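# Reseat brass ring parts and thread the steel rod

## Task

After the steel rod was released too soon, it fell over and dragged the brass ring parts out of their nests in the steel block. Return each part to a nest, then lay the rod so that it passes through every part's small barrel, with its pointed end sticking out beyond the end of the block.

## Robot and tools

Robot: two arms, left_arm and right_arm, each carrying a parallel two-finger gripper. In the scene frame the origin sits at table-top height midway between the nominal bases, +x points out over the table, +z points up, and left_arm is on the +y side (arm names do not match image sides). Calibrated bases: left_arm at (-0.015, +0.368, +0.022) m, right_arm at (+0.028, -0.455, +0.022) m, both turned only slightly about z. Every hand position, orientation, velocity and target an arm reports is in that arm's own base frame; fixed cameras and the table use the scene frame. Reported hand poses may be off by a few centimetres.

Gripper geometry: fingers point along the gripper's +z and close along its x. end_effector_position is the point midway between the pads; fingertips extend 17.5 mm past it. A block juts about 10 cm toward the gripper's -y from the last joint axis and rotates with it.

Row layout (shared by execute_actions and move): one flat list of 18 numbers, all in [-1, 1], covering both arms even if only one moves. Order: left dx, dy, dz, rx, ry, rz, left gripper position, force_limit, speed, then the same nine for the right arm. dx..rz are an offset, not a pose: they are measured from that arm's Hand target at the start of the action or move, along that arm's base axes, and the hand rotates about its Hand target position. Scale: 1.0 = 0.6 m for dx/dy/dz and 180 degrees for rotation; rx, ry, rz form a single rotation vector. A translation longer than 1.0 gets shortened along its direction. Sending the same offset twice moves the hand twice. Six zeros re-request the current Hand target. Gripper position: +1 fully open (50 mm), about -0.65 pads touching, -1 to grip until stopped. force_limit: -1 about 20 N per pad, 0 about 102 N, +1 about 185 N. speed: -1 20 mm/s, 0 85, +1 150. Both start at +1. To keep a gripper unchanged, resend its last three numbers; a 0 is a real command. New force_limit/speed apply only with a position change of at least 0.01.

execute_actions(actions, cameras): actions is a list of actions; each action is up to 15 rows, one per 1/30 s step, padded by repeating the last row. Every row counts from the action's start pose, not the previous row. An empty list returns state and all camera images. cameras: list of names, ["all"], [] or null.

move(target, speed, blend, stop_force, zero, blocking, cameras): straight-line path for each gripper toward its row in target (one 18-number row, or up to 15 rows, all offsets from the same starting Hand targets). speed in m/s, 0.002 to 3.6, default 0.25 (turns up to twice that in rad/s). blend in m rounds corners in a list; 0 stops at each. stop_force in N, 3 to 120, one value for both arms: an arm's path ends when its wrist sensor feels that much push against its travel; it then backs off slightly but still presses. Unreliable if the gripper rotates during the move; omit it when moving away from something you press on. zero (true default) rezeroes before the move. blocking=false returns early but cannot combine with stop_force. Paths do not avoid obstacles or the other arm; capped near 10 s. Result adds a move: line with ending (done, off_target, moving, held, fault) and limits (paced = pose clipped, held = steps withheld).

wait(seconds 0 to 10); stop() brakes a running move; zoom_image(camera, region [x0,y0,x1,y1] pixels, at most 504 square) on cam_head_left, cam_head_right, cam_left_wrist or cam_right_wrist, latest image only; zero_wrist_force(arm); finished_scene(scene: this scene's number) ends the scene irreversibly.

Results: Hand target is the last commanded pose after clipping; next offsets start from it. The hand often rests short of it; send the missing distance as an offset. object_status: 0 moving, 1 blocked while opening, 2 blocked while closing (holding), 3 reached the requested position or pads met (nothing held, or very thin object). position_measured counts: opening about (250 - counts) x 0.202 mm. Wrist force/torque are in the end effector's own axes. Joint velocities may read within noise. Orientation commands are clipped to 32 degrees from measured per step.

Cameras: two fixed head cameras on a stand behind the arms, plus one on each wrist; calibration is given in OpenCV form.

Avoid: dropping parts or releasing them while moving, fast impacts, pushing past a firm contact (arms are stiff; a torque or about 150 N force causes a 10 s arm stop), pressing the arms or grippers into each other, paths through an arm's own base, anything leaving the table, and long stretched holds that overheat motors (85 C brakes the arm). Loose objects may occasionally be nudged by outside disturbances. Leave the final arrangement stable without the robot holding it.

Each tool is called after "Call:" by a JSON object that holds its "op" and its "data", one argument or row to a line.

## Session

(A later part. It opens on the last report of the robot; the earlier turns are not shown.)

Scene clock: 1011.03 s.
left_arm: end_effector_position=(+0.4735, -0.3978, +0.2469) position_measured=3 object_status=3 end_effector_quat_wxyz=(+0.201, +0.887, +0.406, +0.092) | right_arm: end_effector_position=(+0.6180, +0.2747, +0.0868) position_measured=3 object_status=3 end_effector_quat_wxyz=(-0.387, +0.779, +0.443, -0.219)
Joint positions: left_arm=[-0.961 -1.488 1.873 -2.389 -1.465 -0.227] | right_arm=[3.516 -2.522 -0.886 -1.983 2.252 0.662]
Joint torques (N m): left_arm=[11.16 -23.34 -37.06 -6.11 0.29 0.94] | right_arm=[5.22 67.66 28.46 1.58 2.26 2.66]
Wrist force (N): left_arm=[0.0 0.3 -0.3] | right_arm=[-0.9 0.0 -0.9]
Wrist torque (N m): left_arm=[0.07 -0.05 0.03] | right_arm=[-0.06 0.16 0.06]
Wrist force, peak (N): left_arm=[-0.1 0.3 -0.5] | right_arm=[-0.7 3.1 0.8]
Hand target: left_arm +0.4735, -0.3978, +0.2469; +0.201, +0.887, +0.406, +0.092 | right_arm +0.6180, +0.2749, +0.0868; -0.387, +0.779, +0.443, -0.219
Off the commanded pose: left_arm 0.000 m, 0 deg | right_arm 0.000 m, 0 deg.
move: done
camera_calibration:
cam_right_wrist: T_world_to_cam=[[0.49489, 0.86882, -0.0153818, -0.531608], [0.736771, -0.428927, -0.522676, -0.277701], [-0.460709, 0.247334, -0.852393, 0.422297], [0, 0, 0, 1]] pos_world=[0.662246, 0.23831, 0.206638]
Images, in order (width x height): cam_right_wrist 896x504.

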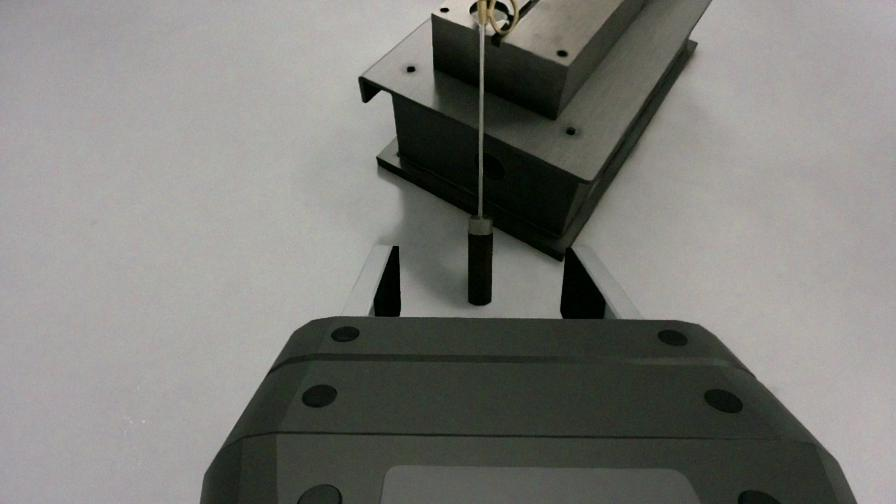

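Call:
{"op": "move", "data": {
  "target": [0,0,0,0,0,0,1,1,1, -0.0493,0.0415,-0.0948,0,0,0,1,1,1],
  "speed": 0.12,
  "cameras": ["cam_right_wrist"]
}}

Call:
{"op": "zoom_image", "data": {
  "camera": "cam_right_wrist",
  "region": [350, 120, 610, 320]
}}

Scene clock: 1079.00 s.
left_arm: end_effector_position=(+0.4735, -0.3978, +0.2469) position_measured=3 object_status=3 end_effector_quat_wxyz=(+0.201, +0.887, +0.406, +0.092) | right_arm: end_effector_position=(+0.5884, +0.2998, +0.0300) position_measured=3 object_status=3 end_effector_quat_wxyz=(-0.387, +0.779, +0.443, -0.219)
Joint positions: left_arm=[-0.961 -1.488 1.873 -2.389 -1.465 -0.227] | right_arm=[3.559 -2.512 -1.065 -1.785 2.279 0.707]
Joint torques (N m): left_arm=[11.57 -23.18 -37.53 -5.99 0.13 1.03] | right_arm=[-12.67 57.77 23.5 1.79 -0.6 -2.81]
Wrist force (N): left_arm=[-0.2 0.3 -0.2] | right_arm=[-0.2 -0.1 -0.9]
Wrist torque (N m): left_arm=[0.06 -0.03 0.04] | right_arm=[-0.11 0.06 -0.09]
Wrist force, peak (N): left_arm=[0.4 0.0 -0.5] | right_arm=[-1.1 -0.7 -2.7]
Hand target: left_arm +0.4735, -0.3978, +0.2469; +0.201, +0.887, +0.406, +0.092 | right_arm +0.5884, +0.2998, +0.0299; -0.387, +0.779, +0.443, -0.219
Off the commanded pose: left_arm 0.000 m, 0 deg | right_arm 0.000 m, 0 deg.
move: done
camera_calibration:
cam_right_wrist: T_world_to_cam=[[0.494866, 0.868833, -0.0154239, -0.539624], [0.736738, -0.428908, -0.522738, -0.274841], [-0.460788, 0.247322, -0.852354, 0.353998], [0, 0, 0, 1]] pos_world=[0.632646, 0.26341, 0.149738]
Images, in order (width x height): cam_right_wrist 896x504.

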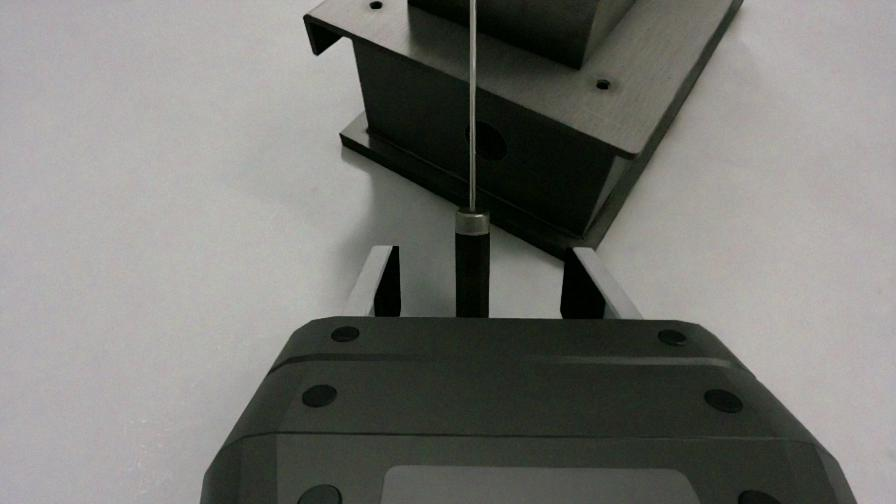

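Scaled by 1.938 from the camera's 896x504 image, which has a finer 1280x720 frame.

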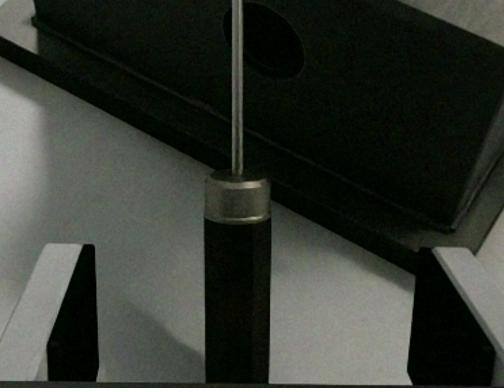

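Call:
{"op": "move", "data": {
  "target": [0,0,0,0,0,0,1,1,1, -0.0500,0.0255,-0.0427,0,0,0,1,1,1],
  "speed": 0.06,
  "stop_force": 8,
  "cameras": ["cam_right_wrist"]
}}

Call:
{"op": "zoom_image", "data": {
  "camera": "cam_right_wrist",
  "region": [350, 120, 610, 320]
}}

Scene clock: 1119.40 s.
left_arm: end_effector_position=(+0.4735, -0.3978, +0.2469) position_measured=3 object_status=3 end_effector_quat_wxyz=(+0.201, +0.887, +0.406, +0.092) | right_arm: end_effector_position=(+0.5584, +0.3150, +0.0043) position_measured=3 object_status=3 end_effector_quat_wxyz=(-0.387, +0.779, +0.443, -0.219)
Joint positions: left_arm=[-0.961 -1.488 1.873 -2.389 -1.465 -0.227] | right_arm=[3.594 -2.485 -1.2 -1.653 2.3 0.744]
Joint torques (N m): left_arm=[11.25 -22.88 -37.6 -5.87 -0.12 0.9] | right_arm=[-12.63 51.38 30.23 1.9 -0.67 -3.07]
Wrist force (N): left_arm=[0.1 0.1 -0.3] | right_arm=[-0.3 0.2 -0.6]
Wrist torque (N m): left_arm=[0.03 -0.06 0.04] | right_arm=[-0.07 0.08 -0.13]
Wrist force, peak (N): left_arm=[0.1 0.3 -0.5] | right_arm=[-0.5 0.8 -2.0]
Hand target: left_arm +0.4735, -0.3978, +0.2469; +0.201, +0.887, +0.406, +0.092 | right_arm +0.5584, +0.3151, +0.0043; -0.387, +0.779, +0.443, -0.219
Off the commanded pose: left_arm 0.000 m, 0 deg | right_arm 0.000 m, 0 deg.
move: done
camera_calibration:
cam_right_wrist: T_world_to_cam=[[0.49489, 0.86882, -0.0153818, -0.538395], [0.736771, -0.428927, -0.522676, -0.259624], [-0.460709, 0.247334, -0.852393, 0.314549], [0, 0, 0, 1]] pos_world=[0.602646, 0.27861, 0.124138]
Images, in order (width x height): cam_right_wrist 896x504.

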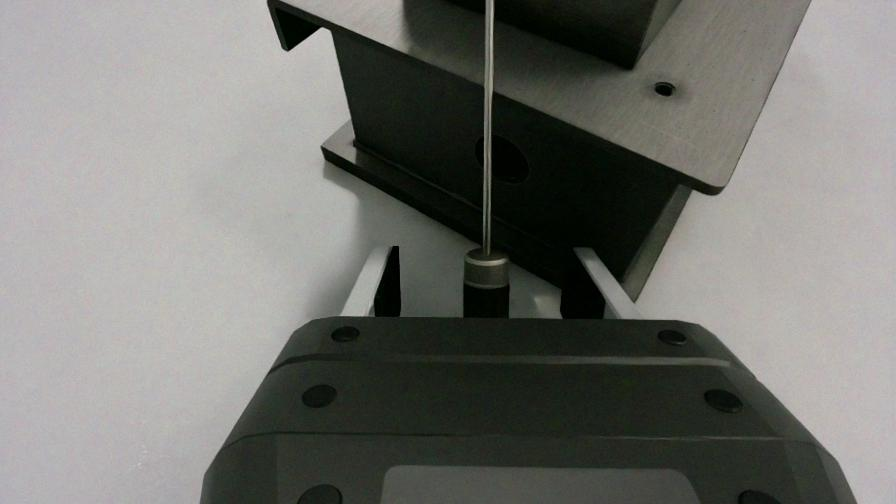

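Scaled by 1.938 from the camera's 896x504 image, which has a finer 1280x720 frame.

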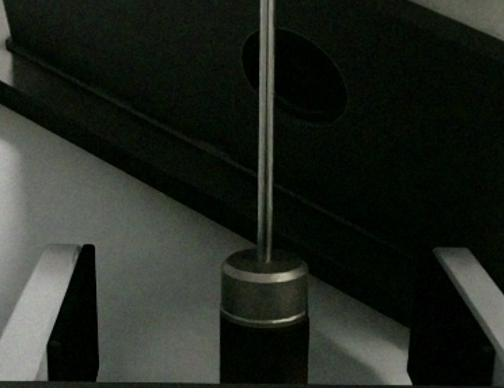

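Call:
{"op": "zero_wrist_force", "data": {
  "arm": "right_arm"
}}

Call:
{"op": "execute_actions", "data": {
  "actions": [
    [[0,0,0,0,0,0,1,1,1,0,0,0,0,0,0,-1,-0.6,-0.7]],
    [[0,0,0,0,0,0,1,1,1,0,0,0,0,0,0,-1,-0.6,-0.7]]
  ],
  "cameras": ["cam_right_wrist"]
}}

Wrist force sensor zeroed.

Scene clock: 1133.73 s.
left_arm: end_effector_position=(+0.4735, -0.3978, +0.2469) position_measured=3 object_status=3 end_effector_quat_wxyz=(+0.201, +0.887, +0.406, +0.092) | right_arm: end_effector_position=(+0.5584, +0.3151, +0.0043) position_measured=193 object_status=2 end_effector_quat_wxyz=(-0.387, +0.779, +0.443, -0.219)
Joint positions: left_arm=[-0.961 -1.488 1.873 -2.389 -1.465 -0.227] | right_arm=[3.594 -2.485 -1.2 -1.653 2.3 0.744]
Joint torques (N m): left_arm=[11.04 -23.2 -37.77 -5.9 -0.31 0.82] | right_arm=[-13.46 51.56 30.87 2.07 -0.7 -2.93]
Wrist force (N, zeroed by zero_wrist_force on right_arm): left_arm=[0.0 0.2 -0.4] | right_arm=[0.0 -0.3 -0.1]
Wrist torque (N m, zeroed by zero_wrist_force on right_arm): left_arm=[0.05 -0.05 0.04] | right_arm=[-0.03 -0.01 0.00]
Wrist force, peak (N, zeroed by zero_wrist_force on right_arm): left_arm=[-0.1 0.2 -0.6] | right_arm=[0.2 0.1 0.5]
Hand target: left_arm +0.4735, -0.3978, +0.2469; +0.201, +0.887, +0.406, +0.092 | right_arm +0.5584, +0.3151, +0.0043; -0.387, +0.779, +0.443, -0.219
Off the commanded pose: left_arm 0.000 m, 0 deg | right_arm 0.000 m, 0 deg.
camera_calibration:
cam_right_wrist: T_world_to_cam=[[0.49489, 0.86882, -0.0153818, -0.538445], [0.736771, -0.428927, -0.522676, -0.259698], [-0.460709, 0.247334, -0.852393, 0.314595], [0, 0, 0, 1]] pos_world=[0.602746, 0.27861, 0.124138]
Images, in order (width x height): cam_right_wrist 896x504.

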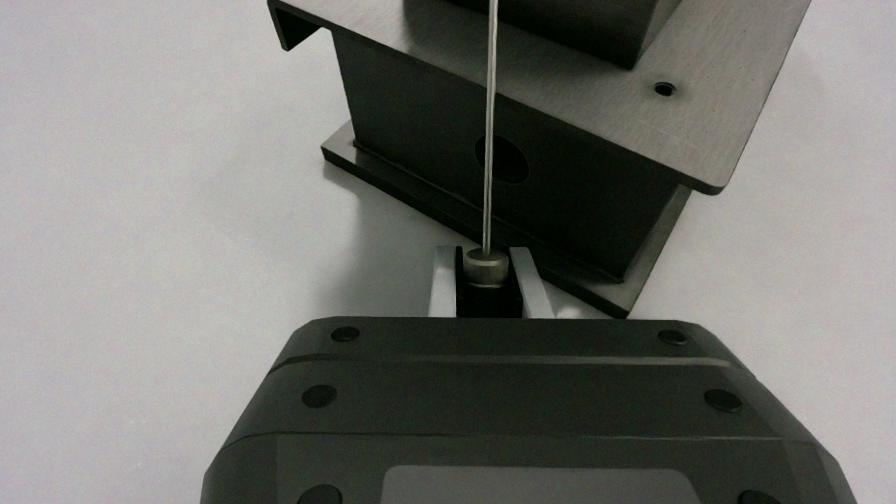

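Call:
{"op": "move", "data": {
  "target": [0,0,0,0,0,0,1,1,1, 0,0,0.1667,0,0,0,-1,-0.6,-0.7],
  "speed": 0.08,
  "stop_force": 12,
  "zero": false,
  "cameras": ["cam_right_wrist","cam_left_wrist"]
}}

Call:
{"op": "zoom_image", "data": {
  "camera": "cam_right_wrist",
  "region": [350, 0, 630, 320]
}}

Call:
{"op": "zoom_image", "data": {
  "camera": "cam_left_wrist",
  "region": [300, 120, 620, 330]
}}

Scene clock: 1148.03 s.
left_arm: end_effector_position=(+0.4735, -0.3978, +0.2469) position_measured=3 object_status=3 end_effector_quat_wxyz=(+0.201, +0.887, +0.406, +0.092) | right_arm: end_effector_position=(+0.5584, +0.3151, +0.1043) position_measured=193 object_status=2 end_effector_quat_wxyz=(-0.387, +0.779, +0.443, -0.219)
Joint positions: left_arm=[-0.961 -1.488 1.873 -2.389 -1.465 -0.227] | right_arm=[3.594 -2.373 -1.131 -1.835 2.3 0.744]
Joint torques (N m): left_arm=[11.56 -23.16 -37.56 -5.77 -0.6 0.81] | right_arm=[-9.75 49.35 14.05 0.48 2.6 -2.93]
Wrist force (N, zeroed by zero_wrist_force on right_arm): left_arm=[-0.1 0.1 -0.3] | right_arm=[0.1 0.1 0.0]
Wrist torque (N m, zeroed by zero_wrist_force on right_arm): left_arm=[0.02 -0.04 0.04] | right_arm=[-0.03 -0.01 0.02]
Wrist force, peak (N, zeroed by zero_wrist_force on right_arm): left_arm=[0.0 0.5 -0.3] | right_arm=[-0.2 2.0 1.4]
Hand target: left_arm +0.4735, -0.3978, +0.2469; +0.201, +0.887, +0.406, +0.092 | right_arm +0.5584, +0.3151, +0.1043; -0.387, +0.779, +0.443, -0.219
Off the commanded pose: left_arm 0.000 m, 0 deg | right_arm 0.000 m, 0 deg.
move: done
camera_calibration:
cam_left_wrist: T_world_to_cam=[[0.655907, 0.754839, -0.00204653, -0.00177223], [0.535486, -0.463389, 0.706063, -0.591763], [0.532016, -0.464207, -0.708146, -0.133829], [0, 0, 0, 1]] pos_world=[0.389243, -0.335003, 0.323048]
cam_right_wrist: T_world_to_cam=[[0.49489, 0.86882, -0.0153818, -0.536907], [0.736771, -0.428927, -0.522676, -0.207431], [-0.460709, 0.247334, -0.852393, 0.399834], [0, 0, 0, 1]] pos_world=[0.602746, 0.27861, 0.224138]
Images, in order (width x height): cam_left_wrist 896x504, cam_right_wrist 896x504.

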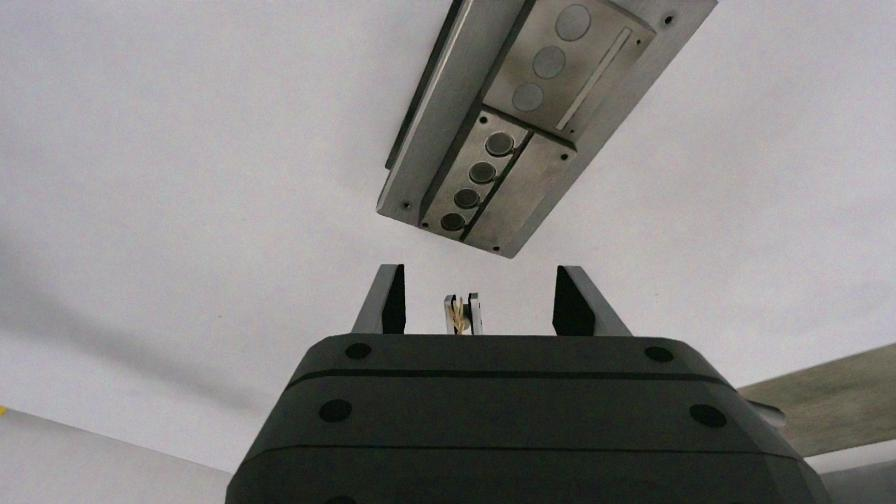

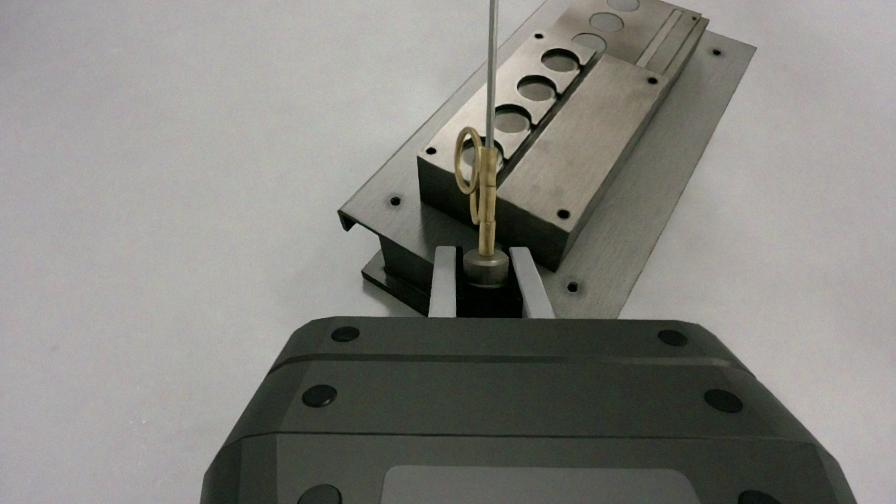

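Scaled by 1.575 from the camera's 896x504 image, which has a finer 1280x720 frame.

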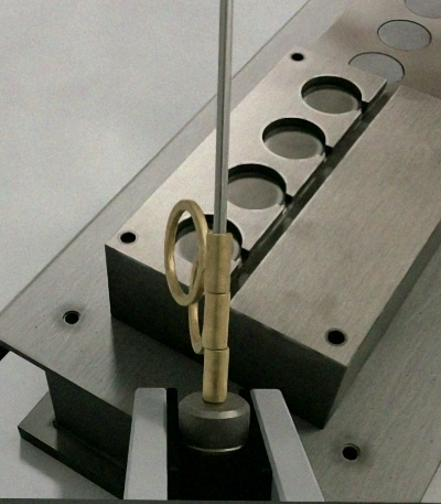

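Scaled by 1.575 from the camera's 896x504 image, which has a finer 1280x720 frame.

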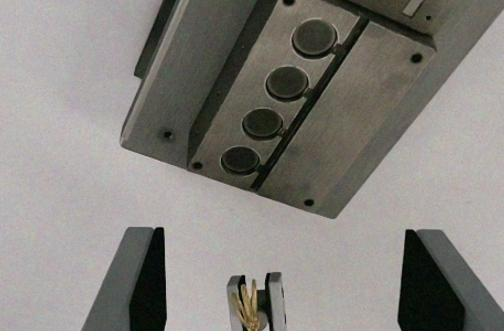

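Call:
{"op": "wait", "data": {
  "seconds": 0.1
}}

Call:
{"op": "wait", "data": {
  "seconds": 0.1
}}

Call:
{"op": "wait", "data": {
  "seconds": 0.1
}}

Call:
{"op": "wait", "data": {
  "seconds": 0.1
}}

Call:
{"op": "wait", "data": {
  "seconds": 0.1
}}

Call:
{"op": "wait", "data": {
  "seconds": 0.1
}}

Scene clock: 1163.47 s.
left_arm: end_effector_position=(+0.4735, -0.3978, +0.2469) position_measured=3 object_status=3 end_effector_quat_wxyz=(+0.201, +0.887, +0.406, +0.092) | right_arm: end_effector_position=(+0.5584, +0.3150, +0.1043) position_measured=193 object_status=2 end_effector_quat_wxyz=(-0.387, +0.779, +0.443, -0.219)
Joint positions: left_arm=[-0.961 -1.488 1.873 -2.389 -1.465 -0.227] | right_arm=[3.594 -2.373 -1.131 -1.835 2.3 0.744]
Joint torques (N m): left_arm=[10.66 -23.36 -37.23 -5.81 -0.83 0.72] | right_arm=[-9.08 49.66 14.23 0.32 2.4 -2.95]
Wrist force (N, zeroed by zero_wrist_force on right_arm): left_arm=[0.0 -0.1 -0.4] | right_arm=[0.1 0.0 0.0]
Wrist torque (N m, zeroed by zero_wrist_force on right_arm): left_arm=[0.00 -0.05 0.04] | right_arm=[-0.04 -0.01 0.03]
Wrist force, peak (N, zeroed by zero_wrist_force on right_arm): left_arm=[0.1 0.3 -0.5] | right_arm=[0.4 0.1 0.3]
Hand target: left_arm +0.4735, -0.3978, +0.2469; +0.201, +0.887, +0.406, +0.092 | right_arm +0.5584, +0.3151, +0.1043; -0.387, +0.779, +0.443, -0.219
Tool commands: left_gripper/position=+1.0 left_gripper/force_limit=+1.0 left_gripper/speed=+1.0 right_gripper/position=-1.0 right_gripper/force_limit=-0.6 right_gripper/speed=-0.7
Off the commanded pose: left_arm 0.000 m, 0 deg | right_arm 0.000 m, 0 deg.
wait: 0.10 s; at rest from the start

Scene clock: 1163.57 s.
left_arm: end_effector_position=(+0.4735, -0.3978, +0.2469) position_measured=3 object_status=3 end_effector_quat_wxyz=(+0.201, +0.887, +0.406, +0.092) | right_arm: end_effector_position=(+0.5584, +0.3150, +0.1043) position_measured=193 object_status=2 end_effector_quat_wxyz=(-0.387, +0.779, +0.443, -0.219)
Joint positions: left_arm=[-0.961 -1.488 1.873 -2.389 -1.465 -0.227] | right_arm=[3.594 -2.373 -1.131 -1.835 2.3 0.744]
Joint torques (N m): left_arm=[10.83 -23.04 -37.19 -5.82 -0.89 0.88] | right_arm=[-8.58 49.87 14.46 0.43 2.6 -2.99]
Wrist force (N, zeroed by zero_wrist_force on right_arm): left_arm=[-0.1 0.2 -0.4] | right_arm=[0.1 0.3 0.0]
Wrist torque (N m, zeroed by zero_wrist_force on right_arm): left_arm=[0.04 -0.04 0.04] | right_arm=[0.02 -0.02 0.02]
Wrist force, peak (N, zeroed by zero_wrist_force on right_arm): left_arm=[0.1 0.2 -0.4] | right_arm=[0.2 0.2 0.2]
Hand target: left_arm +0.4735, -0.3978, +0.2469; +0.201, +0.887, +0.406, +0.092 | right_arm +0.5584, +0.3151, +0.1043; -0.387, +0.779, +0.443, -0.219
Tool commands: left_gripper/position=+1.0 left_gripper/force_limit=+1.0 left_gripper/speed=+1.0 right_gripper/position=-1.0 right_gripper/force_limit=-0.6 right_gripper/speed=-0.7
Off the commanded pose: left_arm 0.000 m, 0 deg | right_arm 0.000 m, 0 deg.
wait: 0.10 s; no rest

Scene clock: 1163.67 s.
left_arm: end_effector_position=(+0.4735, -0.3978, +0.2469) position_measured=3 object_status=3 end_effector_quat_wxyz=(+0.201, +0.887, +0.406, +0.092) | right_arm: end_effector_position=(+0.5584, +0.3150, +0.1043) position_measured=193 object_status=2 end_effector_quat_wxyz=(-0.387, +0.779, +0.443, -0.219)
Joint positions: left_arm=[-0.961 -1.488 1.873 -2.389 -1.465 -0.227] | right_arm=[3.594 -2.373 -1.131 -1.835 2.3 0.744]
Joint torques (N m): left_arm=[10.99 -23.14 -38 -5.78 -0.87 0.82] | right_arm=[-8.93 48.79 15.6 0.4 2.58 -2.82]
Wrist force (N, zeroed by zero_wrist_force on right_arm): left_arm=[0.3 0.1 -0.3] | right_arm=[0.1 0.0 0.2]
Wrist torque (N m, zeroed by zero_wrist_force on right_arm): left_arm=[0.04 -0.10 0.04] | right_arm=[-0.04 -0.02 0.03]
Wrist force, peak (N, zeroed by zero_wrist_force on right_arm): left_arm=[0.0 0.3 -0.3] | right_arm=[0.2 0.1 0.6]
Hand target: left_arm +0.4735, -0.3978, +0.2469; +0.201, +0.887, +0.406, +0.092 | right_arm +0.5584, +0.3151, +0.1043; -0.387, +0.779, +0.443, -0.219
Tool commands: left_gripper/position=+1.0 left_gripper/force_limit=+1.0 left_gripper/speed=+1.0 right_gripper/position=-1.0 right_gripper/force_limit=-0.6 right_gripper/speed=-0.7
Off the commanded pose: left_arm 0.000 m, 0 deg | right_arm 0.000 m, 0 deg.
wait: 0.10 s; no rest

Scene clock: 1163.77 s.
left_arm: end_effector_position=(+0.4735, -0.3978, +0.2469) position_measured=3 object_status=3 end_effector_quat_wxyz=(+0.201, +0.887, +0.406, +0.092) | right_arm: end_effector_position=(+0.5584, +0.3150, +0.1043) position_measured=193 object_status=2 end_effector_quat_wxyz=(-0.387, +0.779, +0.443, -0.219)
Joint positions: left_arm=[-0.961 -1.488 1.873 -2.389 -1.465 -0.227] | right_arm=[3.594 -2.373 -1.131 -1.835 2.3 0.744]
Joint torques (N m): left_arm=[10.68 -23.1 -37.11 -5.79 -0.73 0.8] | right_arm=[-8.97 50.36 14.07 0.32 2.49 -2.96]
Wrist force (N, zeroed by zero_wrist_force on right_arm): left_arm=[0.0 0.2 -0.2] | right_arm=[0.2 -0.1 0.0]
Wrist torque (N m, zeroed by zero_wrist_force on right_arm): left_arm=[0.05 -0.05 0.04] | right_arm=[-0.05 -0.02 0.02]
Wrist force, peak (N, zeroed by zero_wrist_force on right_arm): left_arm=[0.1 0.2 -0.4] | right_arm=[0.1 -0.2 0.0]
Hand target: left_arm +0.4735, -0.3978, +0.2469; +0.201, +0.887, +0.406, +0.092 | right_arm +0.5584, +0.3151, +0.1043; -0.387, +0.779, +0.443, -0.219
Tool commands: left_gripper/position=+1.0 left_gripper/force_limit=+1.0 left_gripper/speed=+1.0 right_gripper/position=-1.0 right_gripper/force_limit=-0.6 right_gripper/speed=-0.7
Off the commanded pose: left_arm 0.000 m, 0 deg | right_arm 0.000 m, 0 deg.
wait: 0.10 s; no rest

Scene clock: 1163.87 s.
left_arm: end_effector_position=(+0.4735, -0.3978, +0.2469) position_measured=3 object_status=3 end_effector_quat_wxyz=(+0.201, +0.887, +0.406, +0.092) | right_arm: end_effector_position=(+0.5584, +0.3150, +0.1043) position_measured=193 object_status=2 end_effector_quat_wxyz=(-0.387, +0.779, +0.443, -0.219)
Joint positions: left_arm=[-0.961 -1.488 1.873 -2.389 -1.465 -0.227] | right_arm=[3.594 -2.373 -1.131 -1.835 2.3 0.744]
Joint torques (N m): left_arm=[10.94 -23.31 -37.06 -5.66 -0.85 0.83] | right_arm=[-8.71 49.23 14.38 0.41 2.5 -2.78]
Wrist force (N, zeroed by zero_wrist_force on right_arm): left_arm=[0.0 0.0 -0.4] | right_arm=[0.1 0.3 0.2]
Wrist torque (N m, zeroed by zero_wrist_force on right_arm): left_arm=[0.01 -0.05 0.04] | right_arm=[0.01 -0.02 0.02]
Wrist force, peak (N, zeroed by zero_wrist_force on right_arm): left_arm=[-0.1 0.3 -0.2] | right_arm=[0.1 0.3 0.2]
Hand target: left_arm +0.4735, -0.3978, +0.2469; +0.201, +0.887, +0.406, +0.092 | right_arm +0.5584, +0.3151, +0.1043; -0.387, +0.779, +0.443, -0.219
Tool commands: left_gripper/position=+1.0 left_gripper/force_limit=+1.0 left_gripper/speed=+1.0 right_gripper/position=-1.0 right_gripper/force_limit=-0.6 right_gripper/speed=-0.7
Off the commanded pose: left_arm 0.000 m, 0 deg | right_arm 0.000 m, 0 deg.
wait: 0.10 s; no rest

Scene clock: 1163.97 s.
left_arm: end_effector_position=(+0.4735, -0.3978, +0.2469) position_measured=3 object_status=3 end_effector_quat_wxyz=(+0.201, +0.887, +0.406, +0.092) | right_arm: end_effector_position=(+0.5584, +0.3150, +0.1043) position_measured=193 object_status=2 end_effector_quat_wxyz=(-0.387, +0.779, +0.443, -0.219)
Joint positions: left_arm=[-0.961 -1.488 1.873 -2.389 -1.465 -0.227] | right_arm=[3.594 -2.373 -1.131 -1.835 2.3 0.744]
Joint torques (N m): left_arm=[10.88 -23.88 -37.22 -5.73 -0.7 0.69] | right_arm=[-8.21 49.76 14.02 0.38 2.54 -2.86]
Wrist force (N, zeroed by zero_wrist_force on right_arm): left_arm=[0.1 0.1 -0.3] | right_arm=[0.1 0.1 0.1]
Wrist torque (N m, zeroed by zero_wrist_force on right_arm): left_arm=[0.03 -0.06 0.04] | right_arm=[-0.02 -0.01 0.03]
Wrist force, peak (N, zeroed by zero_wrist_force on right_arm): left_arm=[0.0 0.0 -0.5] | right_arm=[0.2 0.2 0.3]
Hand target: left_arm +0.4735, -0.3978, +0.2469; +0.201, +0.887, +0.406, +0.092 | right_arm +0.5584, +0.3151, +0.1043; -0.387, +0.779, +0.443, -0.219
Tool commands: left_gripper/position=+1.0 left_gripper/force_limit=+1.0 left_gripper/speed=+1.0 right_gripper/position=-1.0 right_gripper/force_limit=-0.6 right_gripper/speed=-0.7
Off the commanded pose: left_arm 0.000 m, 0 deg | right_arm 0.000 m, 0 deg.
wait: 0.10 s; no rest

Call:
{"op": "zoom_image", "data": {
  "camera": "cam_right_wrist",
  "region": [480, 20, 620, 200]
}}

Call:
{"op": "zoom_image", "data": {
  "camera": "cam_right_wrist",
  "region": [440, 120, 560, 270]
}}

Scaled by 2.800 from the camera's 896x504 image, which has a finer 1280x720 frame.
This view is cut from an older image: the scene may have changed since it was taken.

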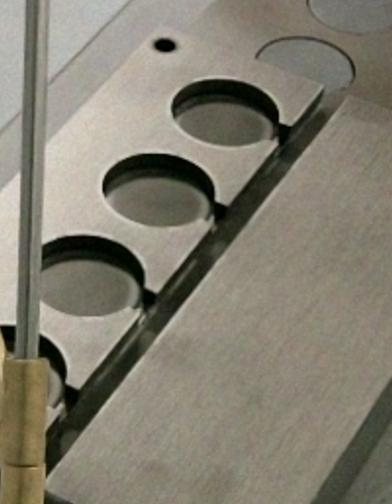

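Scaled by 3.360 from the camera's 896x504 image, which has a finer 1280x720 frame.
This view is cut from an older image: the scene may have changed since it was taken.

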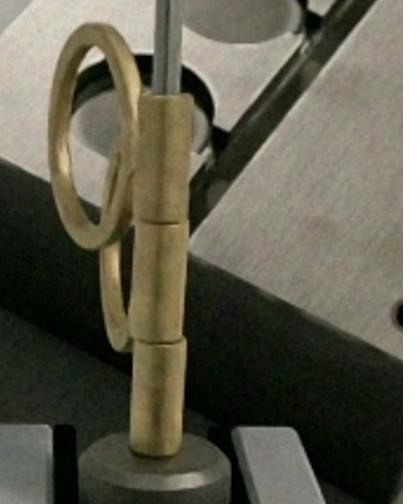

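Call:
{"op": "move", "data": {
  "target": [
    [-0.04,0.15,0.1385,0,0,0,1,1,1,0,0,0,0,0,0,-1,-0.6,-0.7],
    [-0.0892,0.3297,0.1385,-0.1262,0.1666,0.3883,1,1,1,0,0,0,0,0,0,-1,-0.6,-0.7],
    [-0.0892,0.3297,0.1385,-0.2525,0.3332,0.7765,1,1,1,0,0,0,0,0,0,-1,-0.6,-0.7]
  ],
  "speed": 0.4,
  "blend": 0.05,
  "cameras": ["cam_left_wrist","cam_head_left"]
}}

Scene clock: 1514.40 s.
left_arm: end_effector_position=(+0.4200, -0.1999, +0.3300) position_measured=3 object_status=3 end_effector_quat_wxyz=(+0.057, -0.211, +0.943, -0.253) | right_arm: end_effector_position=(+0.5584, +0.3150, +0.1043) position_measured=193 object_status=2 end_effector_quat_wxyz=(-0.387, +0.779, +0.443, -0.219)
Joint positions: left_arm=[-0.587 -1.876 2.024 -2.178 -1.833 -2.659] | right_arm=[3.594 -2.373 -1.131 -1.835 2.3 0.744]
Joint torques (N m): left_arm=[-11.46 -5.35 -40.28 -1.39 -0.58 -1.23] | right_arm=[-6.03 49.64 14.56 0.65 2.45 -2.89]
Wrist force (N, zeroed by zero_wrist_force on right_arm): left_arm=[0.4 0.6 -0.6] | right_arm=[-0.1 0.1 0.2]
Wrist torque (N m, zeroed by zero_wrist_force on right_arm): left_arm=[0.01 -0.07 0.07] | right_arm=[-0.02 0.01 0.03]
Wrist force, peak (N, zeroed by zero_wrist_force on right_arm): left_arm=[-1.8 1.5 3.1] | right_arm=[-0.1 0.3 0.4]
Hand target: left_arm +0.4200, -0.1999, +0.3300; +0.056, -0.211, +0.943, -0.253 | right_arm +0.5584, +0.3151, +0.1043; -0.387, +0.779, +0.443, -0.219
Off the commanded pose: left_arm 0.000 m, 0 deg | right_arm 0.000 m, 0 deg.
move: done
camera_calibration:
cam_left_wrist: T_world_to_cam=[[-0.905449, -0.424439, -0.00377304, 0.304727], [-0.416541, 0.890238, -0.184308, 0.434252], [0.0815862, -0.165309, -0.982861, 0.384892], [0, 0, 0, 1]] pos_world=[0.425397, -0.193623, 0.459481]
Images, in order (width x height): cam_head_left 896x504, cam_left_wrist 896x504.

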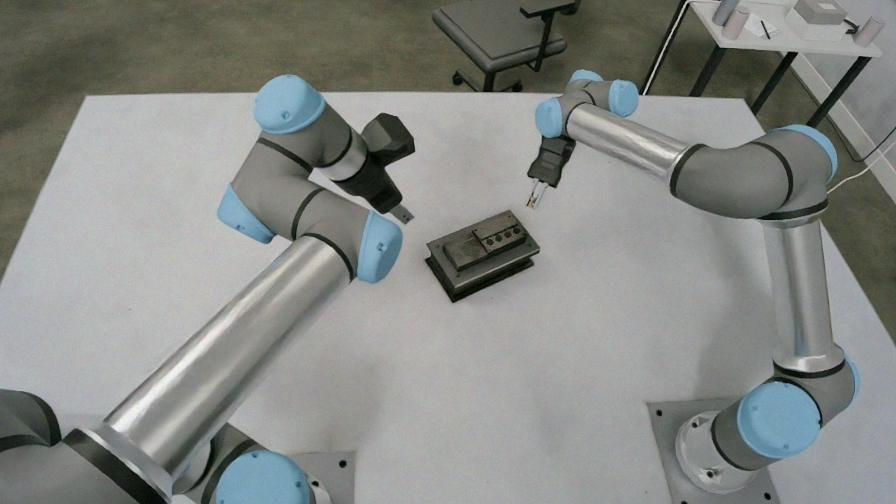

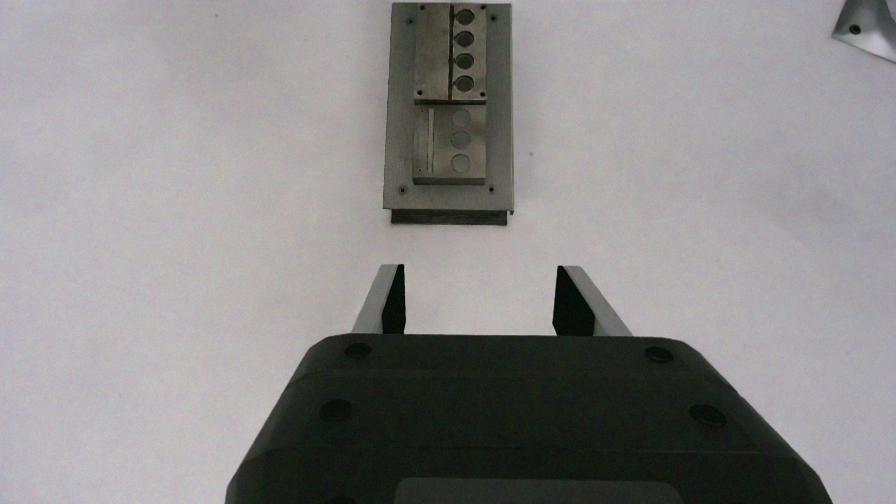

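Call:
{"op": "move", "data": {
  "target": [
    [0,0,0,0,0,0,1,1,1,0,0,0.1178,-0.05,-0.046,-0.041,-1,-0.6,-0.7],
    [0,0,0,0,0,0,1,1,1,-0.0952,0.0167,0.1178,-0.2058,-0.1901,-0.1705,-1,-0.6,-0.7]
  ],
  "speed": 0.15,
  "blend": 0.03,
  "cameras": ["cam_left_wrist","cam_right_wrist"]
}}

Call:
{"op": "zoom_image", "data": {
  "camera": "cam_right_wrist",
  "region": [350, 0, 630, 320]
}}

Call:
{"op": "zoom_image", "data": {
  "camera": "cam_left_wrist",
  "region": [360, 0, 560, 230]
}}

Scene clock: 1544.93 s.
left_arm: end_effector_position=(+0.4200, -0.1999, +0.3300) position_measured=3 object_status=3 end_effector_quat_wxyz=(+0.056, -0.211, +0.943, -0.253) | right_arm: end_effector_position=(+0.5012, +0.3251, +0.1750) position_measured=193 object_status=2 end_effector_quat_wxyz=(-0.026, +0.973, +0.229, -0.006)
Joint positions: left_arm=[-0.587 -1.876 2.024 -2.178 -1.833 -2.659] | right_arm=[3.92 -1.844 -1.661 -1.191 1.621 1.888]
Joint torques (N m): left_arm=[-8.37 -5.18 -38.21 -1.34 -2.35 0.75] | right_arm=[-13.31 29.32 34.48 1.52 -0.53 -0.93]
Wrist force (N, zeroed by zero_wrist_force on right_arm): left_arm=[0.2 0.6 -0.5] | right_arm=[-0.3 1.9 -0.5]
Wrist torque (N m, zeroed by zero_wrist_force on right_arm): left_arm=[0.02 -0.03 0.10] | right_arm=[0.16 -0.01 0.18]
Wrist force, peak (N, zeroed by zero_wrist_force on right_arm): left_arm=[0.2 0.5 -0.8] | right_arm=[0.1 2.3 0.8]
Hand target: left_arm +0.4200, -0.1999, +0.3300; +0.056, -0.211, +0.943, -0.253 | right_arm +0.5013, +0.3251, +0.1750; -0.026, +0.973, +0.229, -0.006
Off the commanded pose: left_arm 0.000 m, 0 deg | right_arm 0.000 m, 0 deg.
move: done
camera_calibration:
cam_left_wrist: T_world_to_cam=[[-0.905415, -0.424512, -0.00371446, 0.304672], [-0.416615, 0.890185, -0.184396, 0.434314], [0.0815849, -0.165407, -0.982845, 0.384866], [0, 0, 0, 1]] pos_world=[0.425397, -0.193623, 0.459481]
cam_right_wrist: T_world_to_cam=[[0.895041, 0.445229, -0.0259245, -0.57726], [0.430221, -0.846632, 0.313248, 0.0191145], [0.117519, -0.291523, -0.949317, 0.333606], [0, 0, 0, 1]] pos_world=[0.469243, 0.37045, 0.295745]
Images, in order (width x height): cam_left_wrist 896x504, cam_right_wrist 896x504.

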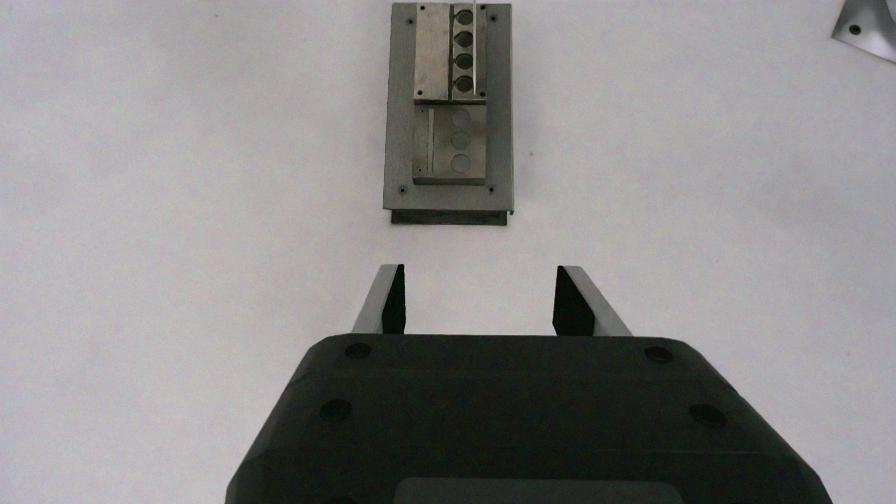

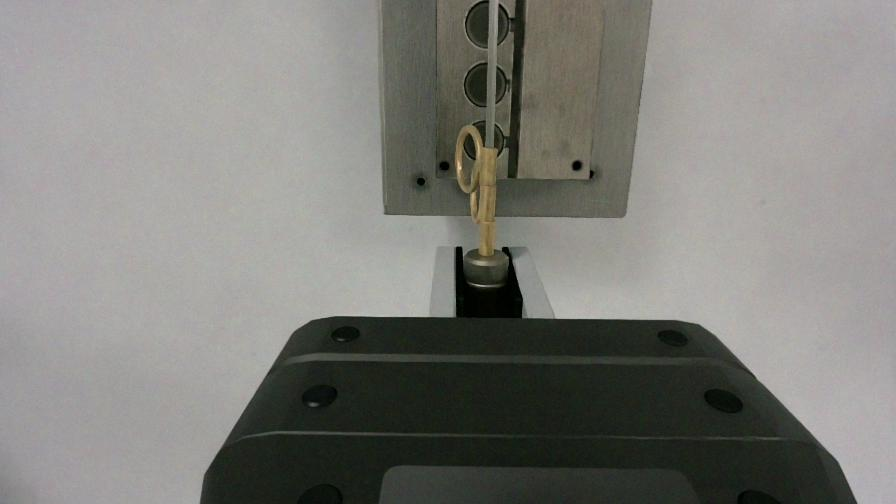

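Scaled by 1.575 from the camera's 896x504 image, which has a finer 1280x720 frame.

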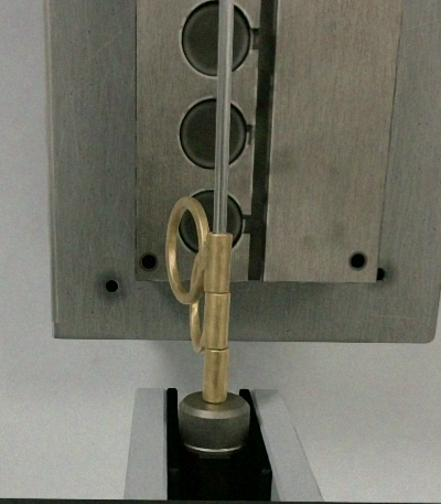

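Scaled by 2.191 from the camera's 896x504 image, which has a finer 1280x720 frame.

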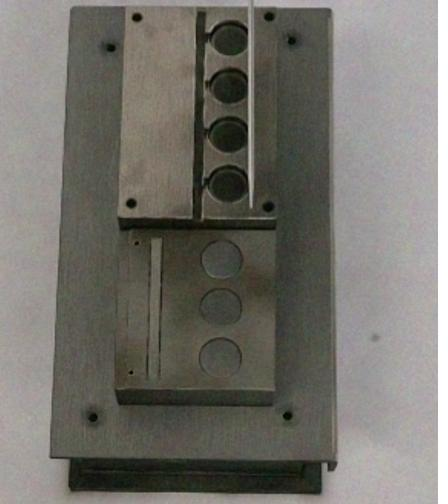

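Call:
{"op": "move", "data": {
  "target": [
    [0,0,0,0,0,0,1,1,1,-0.0067,-0.0033,0,0.0675,-0.1526,-0.0044,-1,-0.6,-0.7],
    [0,0,0,0,0,0,1,1,1,-0.0067,-0.0033,-0.0537,0.1349,-0.3052,-0.0087,-1,-0.6,-0.7]
  ],
  "speed": 0.15,
  "blend": 0.02,
  "cameras": ["cam_left_wrist","cam_right_wrist"]
}}

Call:
{"op": "zoom_image", "data": {
  "camera": "cam_right_wrist",
  "region": [350, 0, 630, 320]
}}

Call:
{"op": "zoom_image", "data": {
  "camera": "cam_left_wrist",
  "region": [400, 0, 540, 120]
}}

Scene clock: 1594.17 s.
left_arm: end_effector_position=(+0.4200, -0.1999, +0.3300) position_measured=3 object_status=3 end_effector_quat_wxyz=(+0.056, -0.211, +0.943, -0.253) | right_arm: end_effector_position=(+0.4972, +0.3231, +0.1427) position_measured=193 object_status=2 end_effector_quat_wxyz=(-0.115, +0.843, +0.198, +0.487)
Joint positions: left_arm=[-0.587 -1.876 2.024 -2.178 -1.833 -2.659] | right_arm=[4.154 -1.945 -2.416 0.624 1.1 1.869]
Joint torques (N m): left_arm=[-2.05 -5.96 -37.64 -1.46 -2.31 0.92] | right_arm=[-14.17 29.42 21.71 4.29 0.13 3.19]
Wrist force (N, zeroed by zero_wrist_force on right_arm): left_arm=[0.2 0.5 -0.4] | right_arm=[2.2 0.6 -0.2]
Wrist torque (N m, zeroed by zero_wrist_force on right_arm): left_arm=[-0.01 -0.04 0.10] | right_arm=[-0.27 -0.25 -0.02]
Wrist force, peak (N, zeroed by zero_wrist_force on right_arm): left_arm=[0.4 0.8 -0.5] | right_arm=[2.6 0.5 -0.3]
Hand target: left_arm +0.4200, -0.1999, +0.3300; +0.056, -0.211, +0.943, -0.253 | right_arm +0.4973, +0.3231, +0.1428; -0.115, +0.843, +0.198, +0.487
Off the commanded pose: left_arm 0.000 m, 0 deg | right_arm 0.000 m, 0 deg.
move: done
camera_calibration:
cam_left_wrist: T_world_to_cam=[[-0.905415, -0.424512, -0.00371446, 0.304672], [-0.416615, 0.890185, -0.184396, 0.434314], [0.0815849, -0.165407, -0.982845, 0.384866], [0, 0, 0, 1]] pos_world=[0.425397, -0.193623, 0.459481]
cam_right_wrist: T_world_to_cam=[[0.468083, 0.231378, 0.852856, -0.417671], [0.137581, -0.972426, 0.188306, 0.233308], [0.872909, 0.0291941, -0.487009, -0.242362], [0, 0, 0, 1]] pos_world=[0.374965, 0.33059, 0.194247]
Images, in order (width x height): cam_left_wrist 896x504, cam_right_wrist 896x504.

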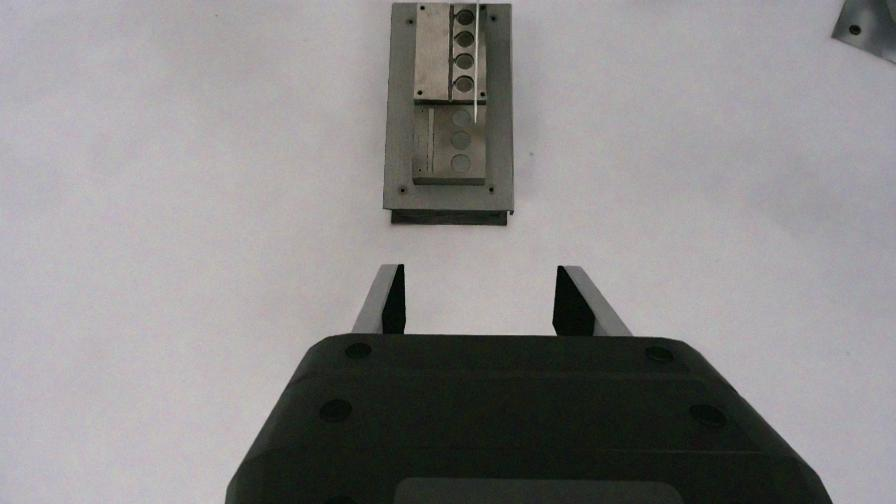

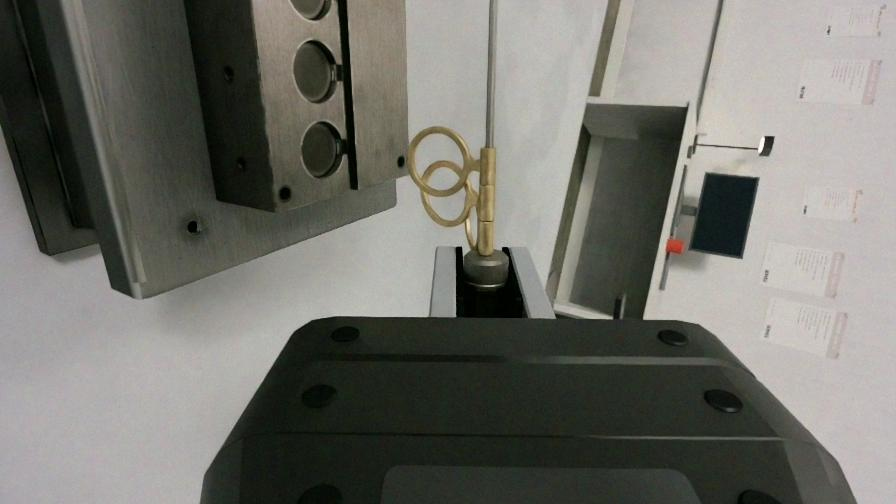

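Scaled by 1.575 from the camera's 896x504 image, which has a finer 1280x720 frame.

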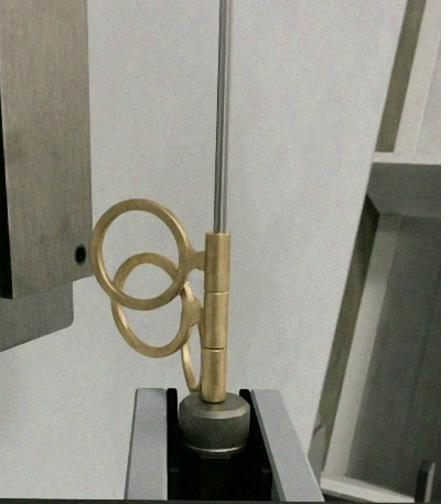

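Scaled by 3.600 from the camera's 896x504 image, which has a finer 1280x720 frame.

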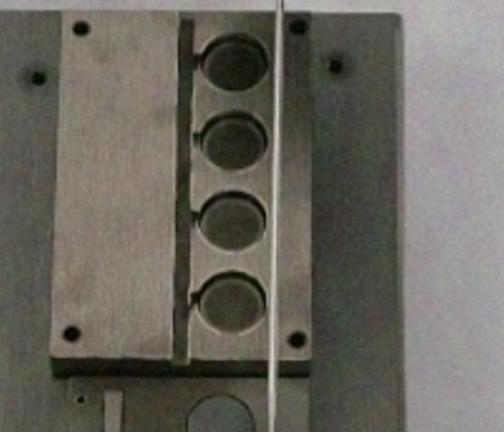

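Call:
{"op": "zoom_image", "data": {
  "camera": "cam_left_wrist",
  "region": [340, 240, 640, 350]
}}

Call:
{"op": "zoom_image", "data": {
  "camera": "cam_right_wrist",
  "region": [410, 230, 570, 330]
}}

Scaled by 1.680 from the camera's 896x504 image, which has a finer 1280x720 frame.

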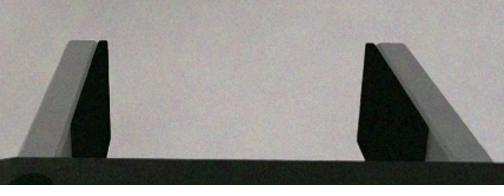

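Scaled by 3.150 from the camera's 896x504 image, which has a finer 1280x720 frame.

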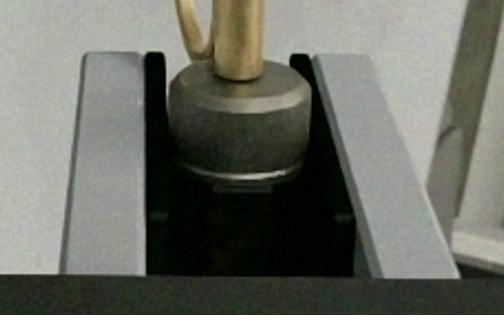

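Call:
{"op": "move", "data": {
  "target": [
    [0.15,-0.33,0,0.1509,0.0708,0,1,1,1,0,0,0,0,0,0,-1,-0.6,-0.7],
    [0.205,-0.4502,-0.13,0.1509,0.0708,0,1,1,1,0,0,0,0,0,0,-1,-0.6,-0.7]
  ],
  "speed": 0.2,
  "blend": 0.03,
  "cameras": ["cam_left_wrist"]
}}

Call:
{"op": "zoom_image", "data": {
  "camera": "cam_left_wrist",
  "region": [370, 40, 590, 340]
}}

Scene clock: 1753.30 s.
left_arm: end_effector_position=(+0.5430, -0.4701, +0.2522) position_measured=3 object_status=3 end_effector_quat_wxyz=(+0.000, -0.218, +0.976, +0.000) | right_arm: end_effector_position=(+0.4973, +0.3231, +0.1428) position_measured=193 object_status=2 end_effector_quat_wxyz=(-0.115, +0.843, +0.198, +0.487)
Joint positions: left_arm=[-0.9 -1.043 1.09 -1.619 -1.57 -2.911] | right_arm=[4.154 -1.945 -2.416 0.624 1.1 1.869]
Joint torques (N m): left_arm=[13.47 -44.88 -12.76 -1.81 -1.62 1.18] | right_arm=[-13.12 30 21.46 2.72 -1.43 3.13]
Wrist force (N, zeroed by zero_wrist_force on right_arm): left_arm=[0.3 0.5 -0.1] | right_arm=[2.4 0.6 -0.1]
Wrist torque (N m, zeroed by zero_wrist_force on right_arm): left_arm=[0.01 -0.10 0.06] | right_arm=[-0.26 -0.27 -0.04]
Wrist force, peak (N, zeroed by zero_wrist_force on right_arm): left_arm=[-0.2 3.7 -1.6] | right_arm=[2.6 0.7 -0.3]
Hand target: left_arm +0.5430, -0.4701, +0.2520; +0.000, -0.218, +0.976, +0.000 | right_arm +0.4973, +0.3231, +0.1428; -0.115, +0.843, +0.198, +0.487
Off the commanded pose: left_arm 0.000 m, 0 deg | right_arm 0.000 m, 0 deg.
move: done
camera_calibration:
cam_left_wrist: T_world_to_cam=[[-0.906248, -0.422734, -0.00313286, 0.302209], [-0.39976, 0.854539, 0.331595, 0.555662], [-0.1375, 0.30176, -0.943417, 0.5823], [0, 0, 0, 1]] pos_world=[0.576074, -0.522795, 0.366044]
Images, in order (width x height): cam_left_wrist 896x504.

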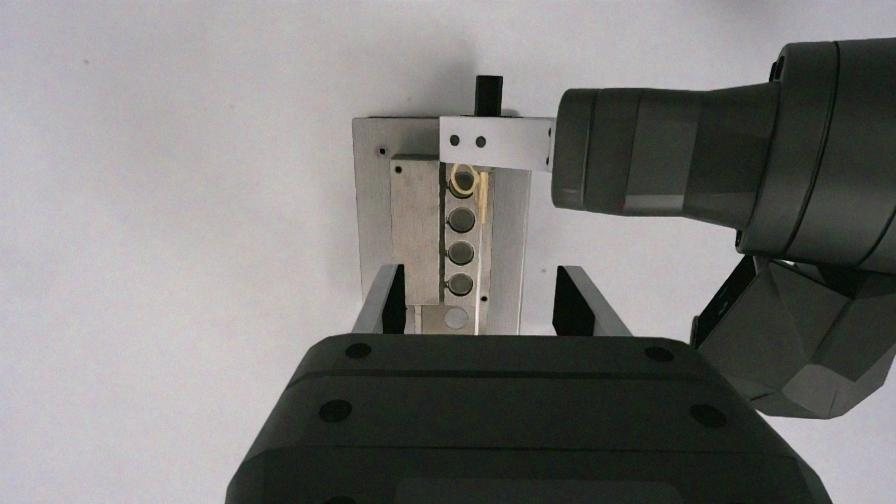

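Scaled by 1.680 from the camera's 896x504 image, which has a finer 1280x720 frame.

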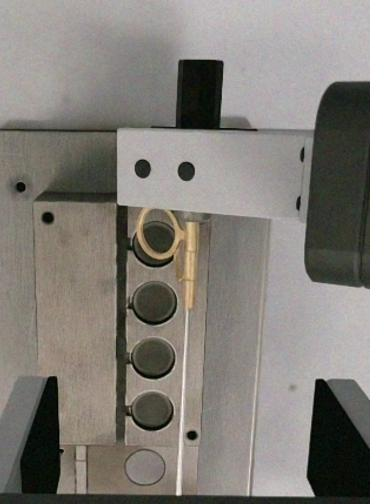

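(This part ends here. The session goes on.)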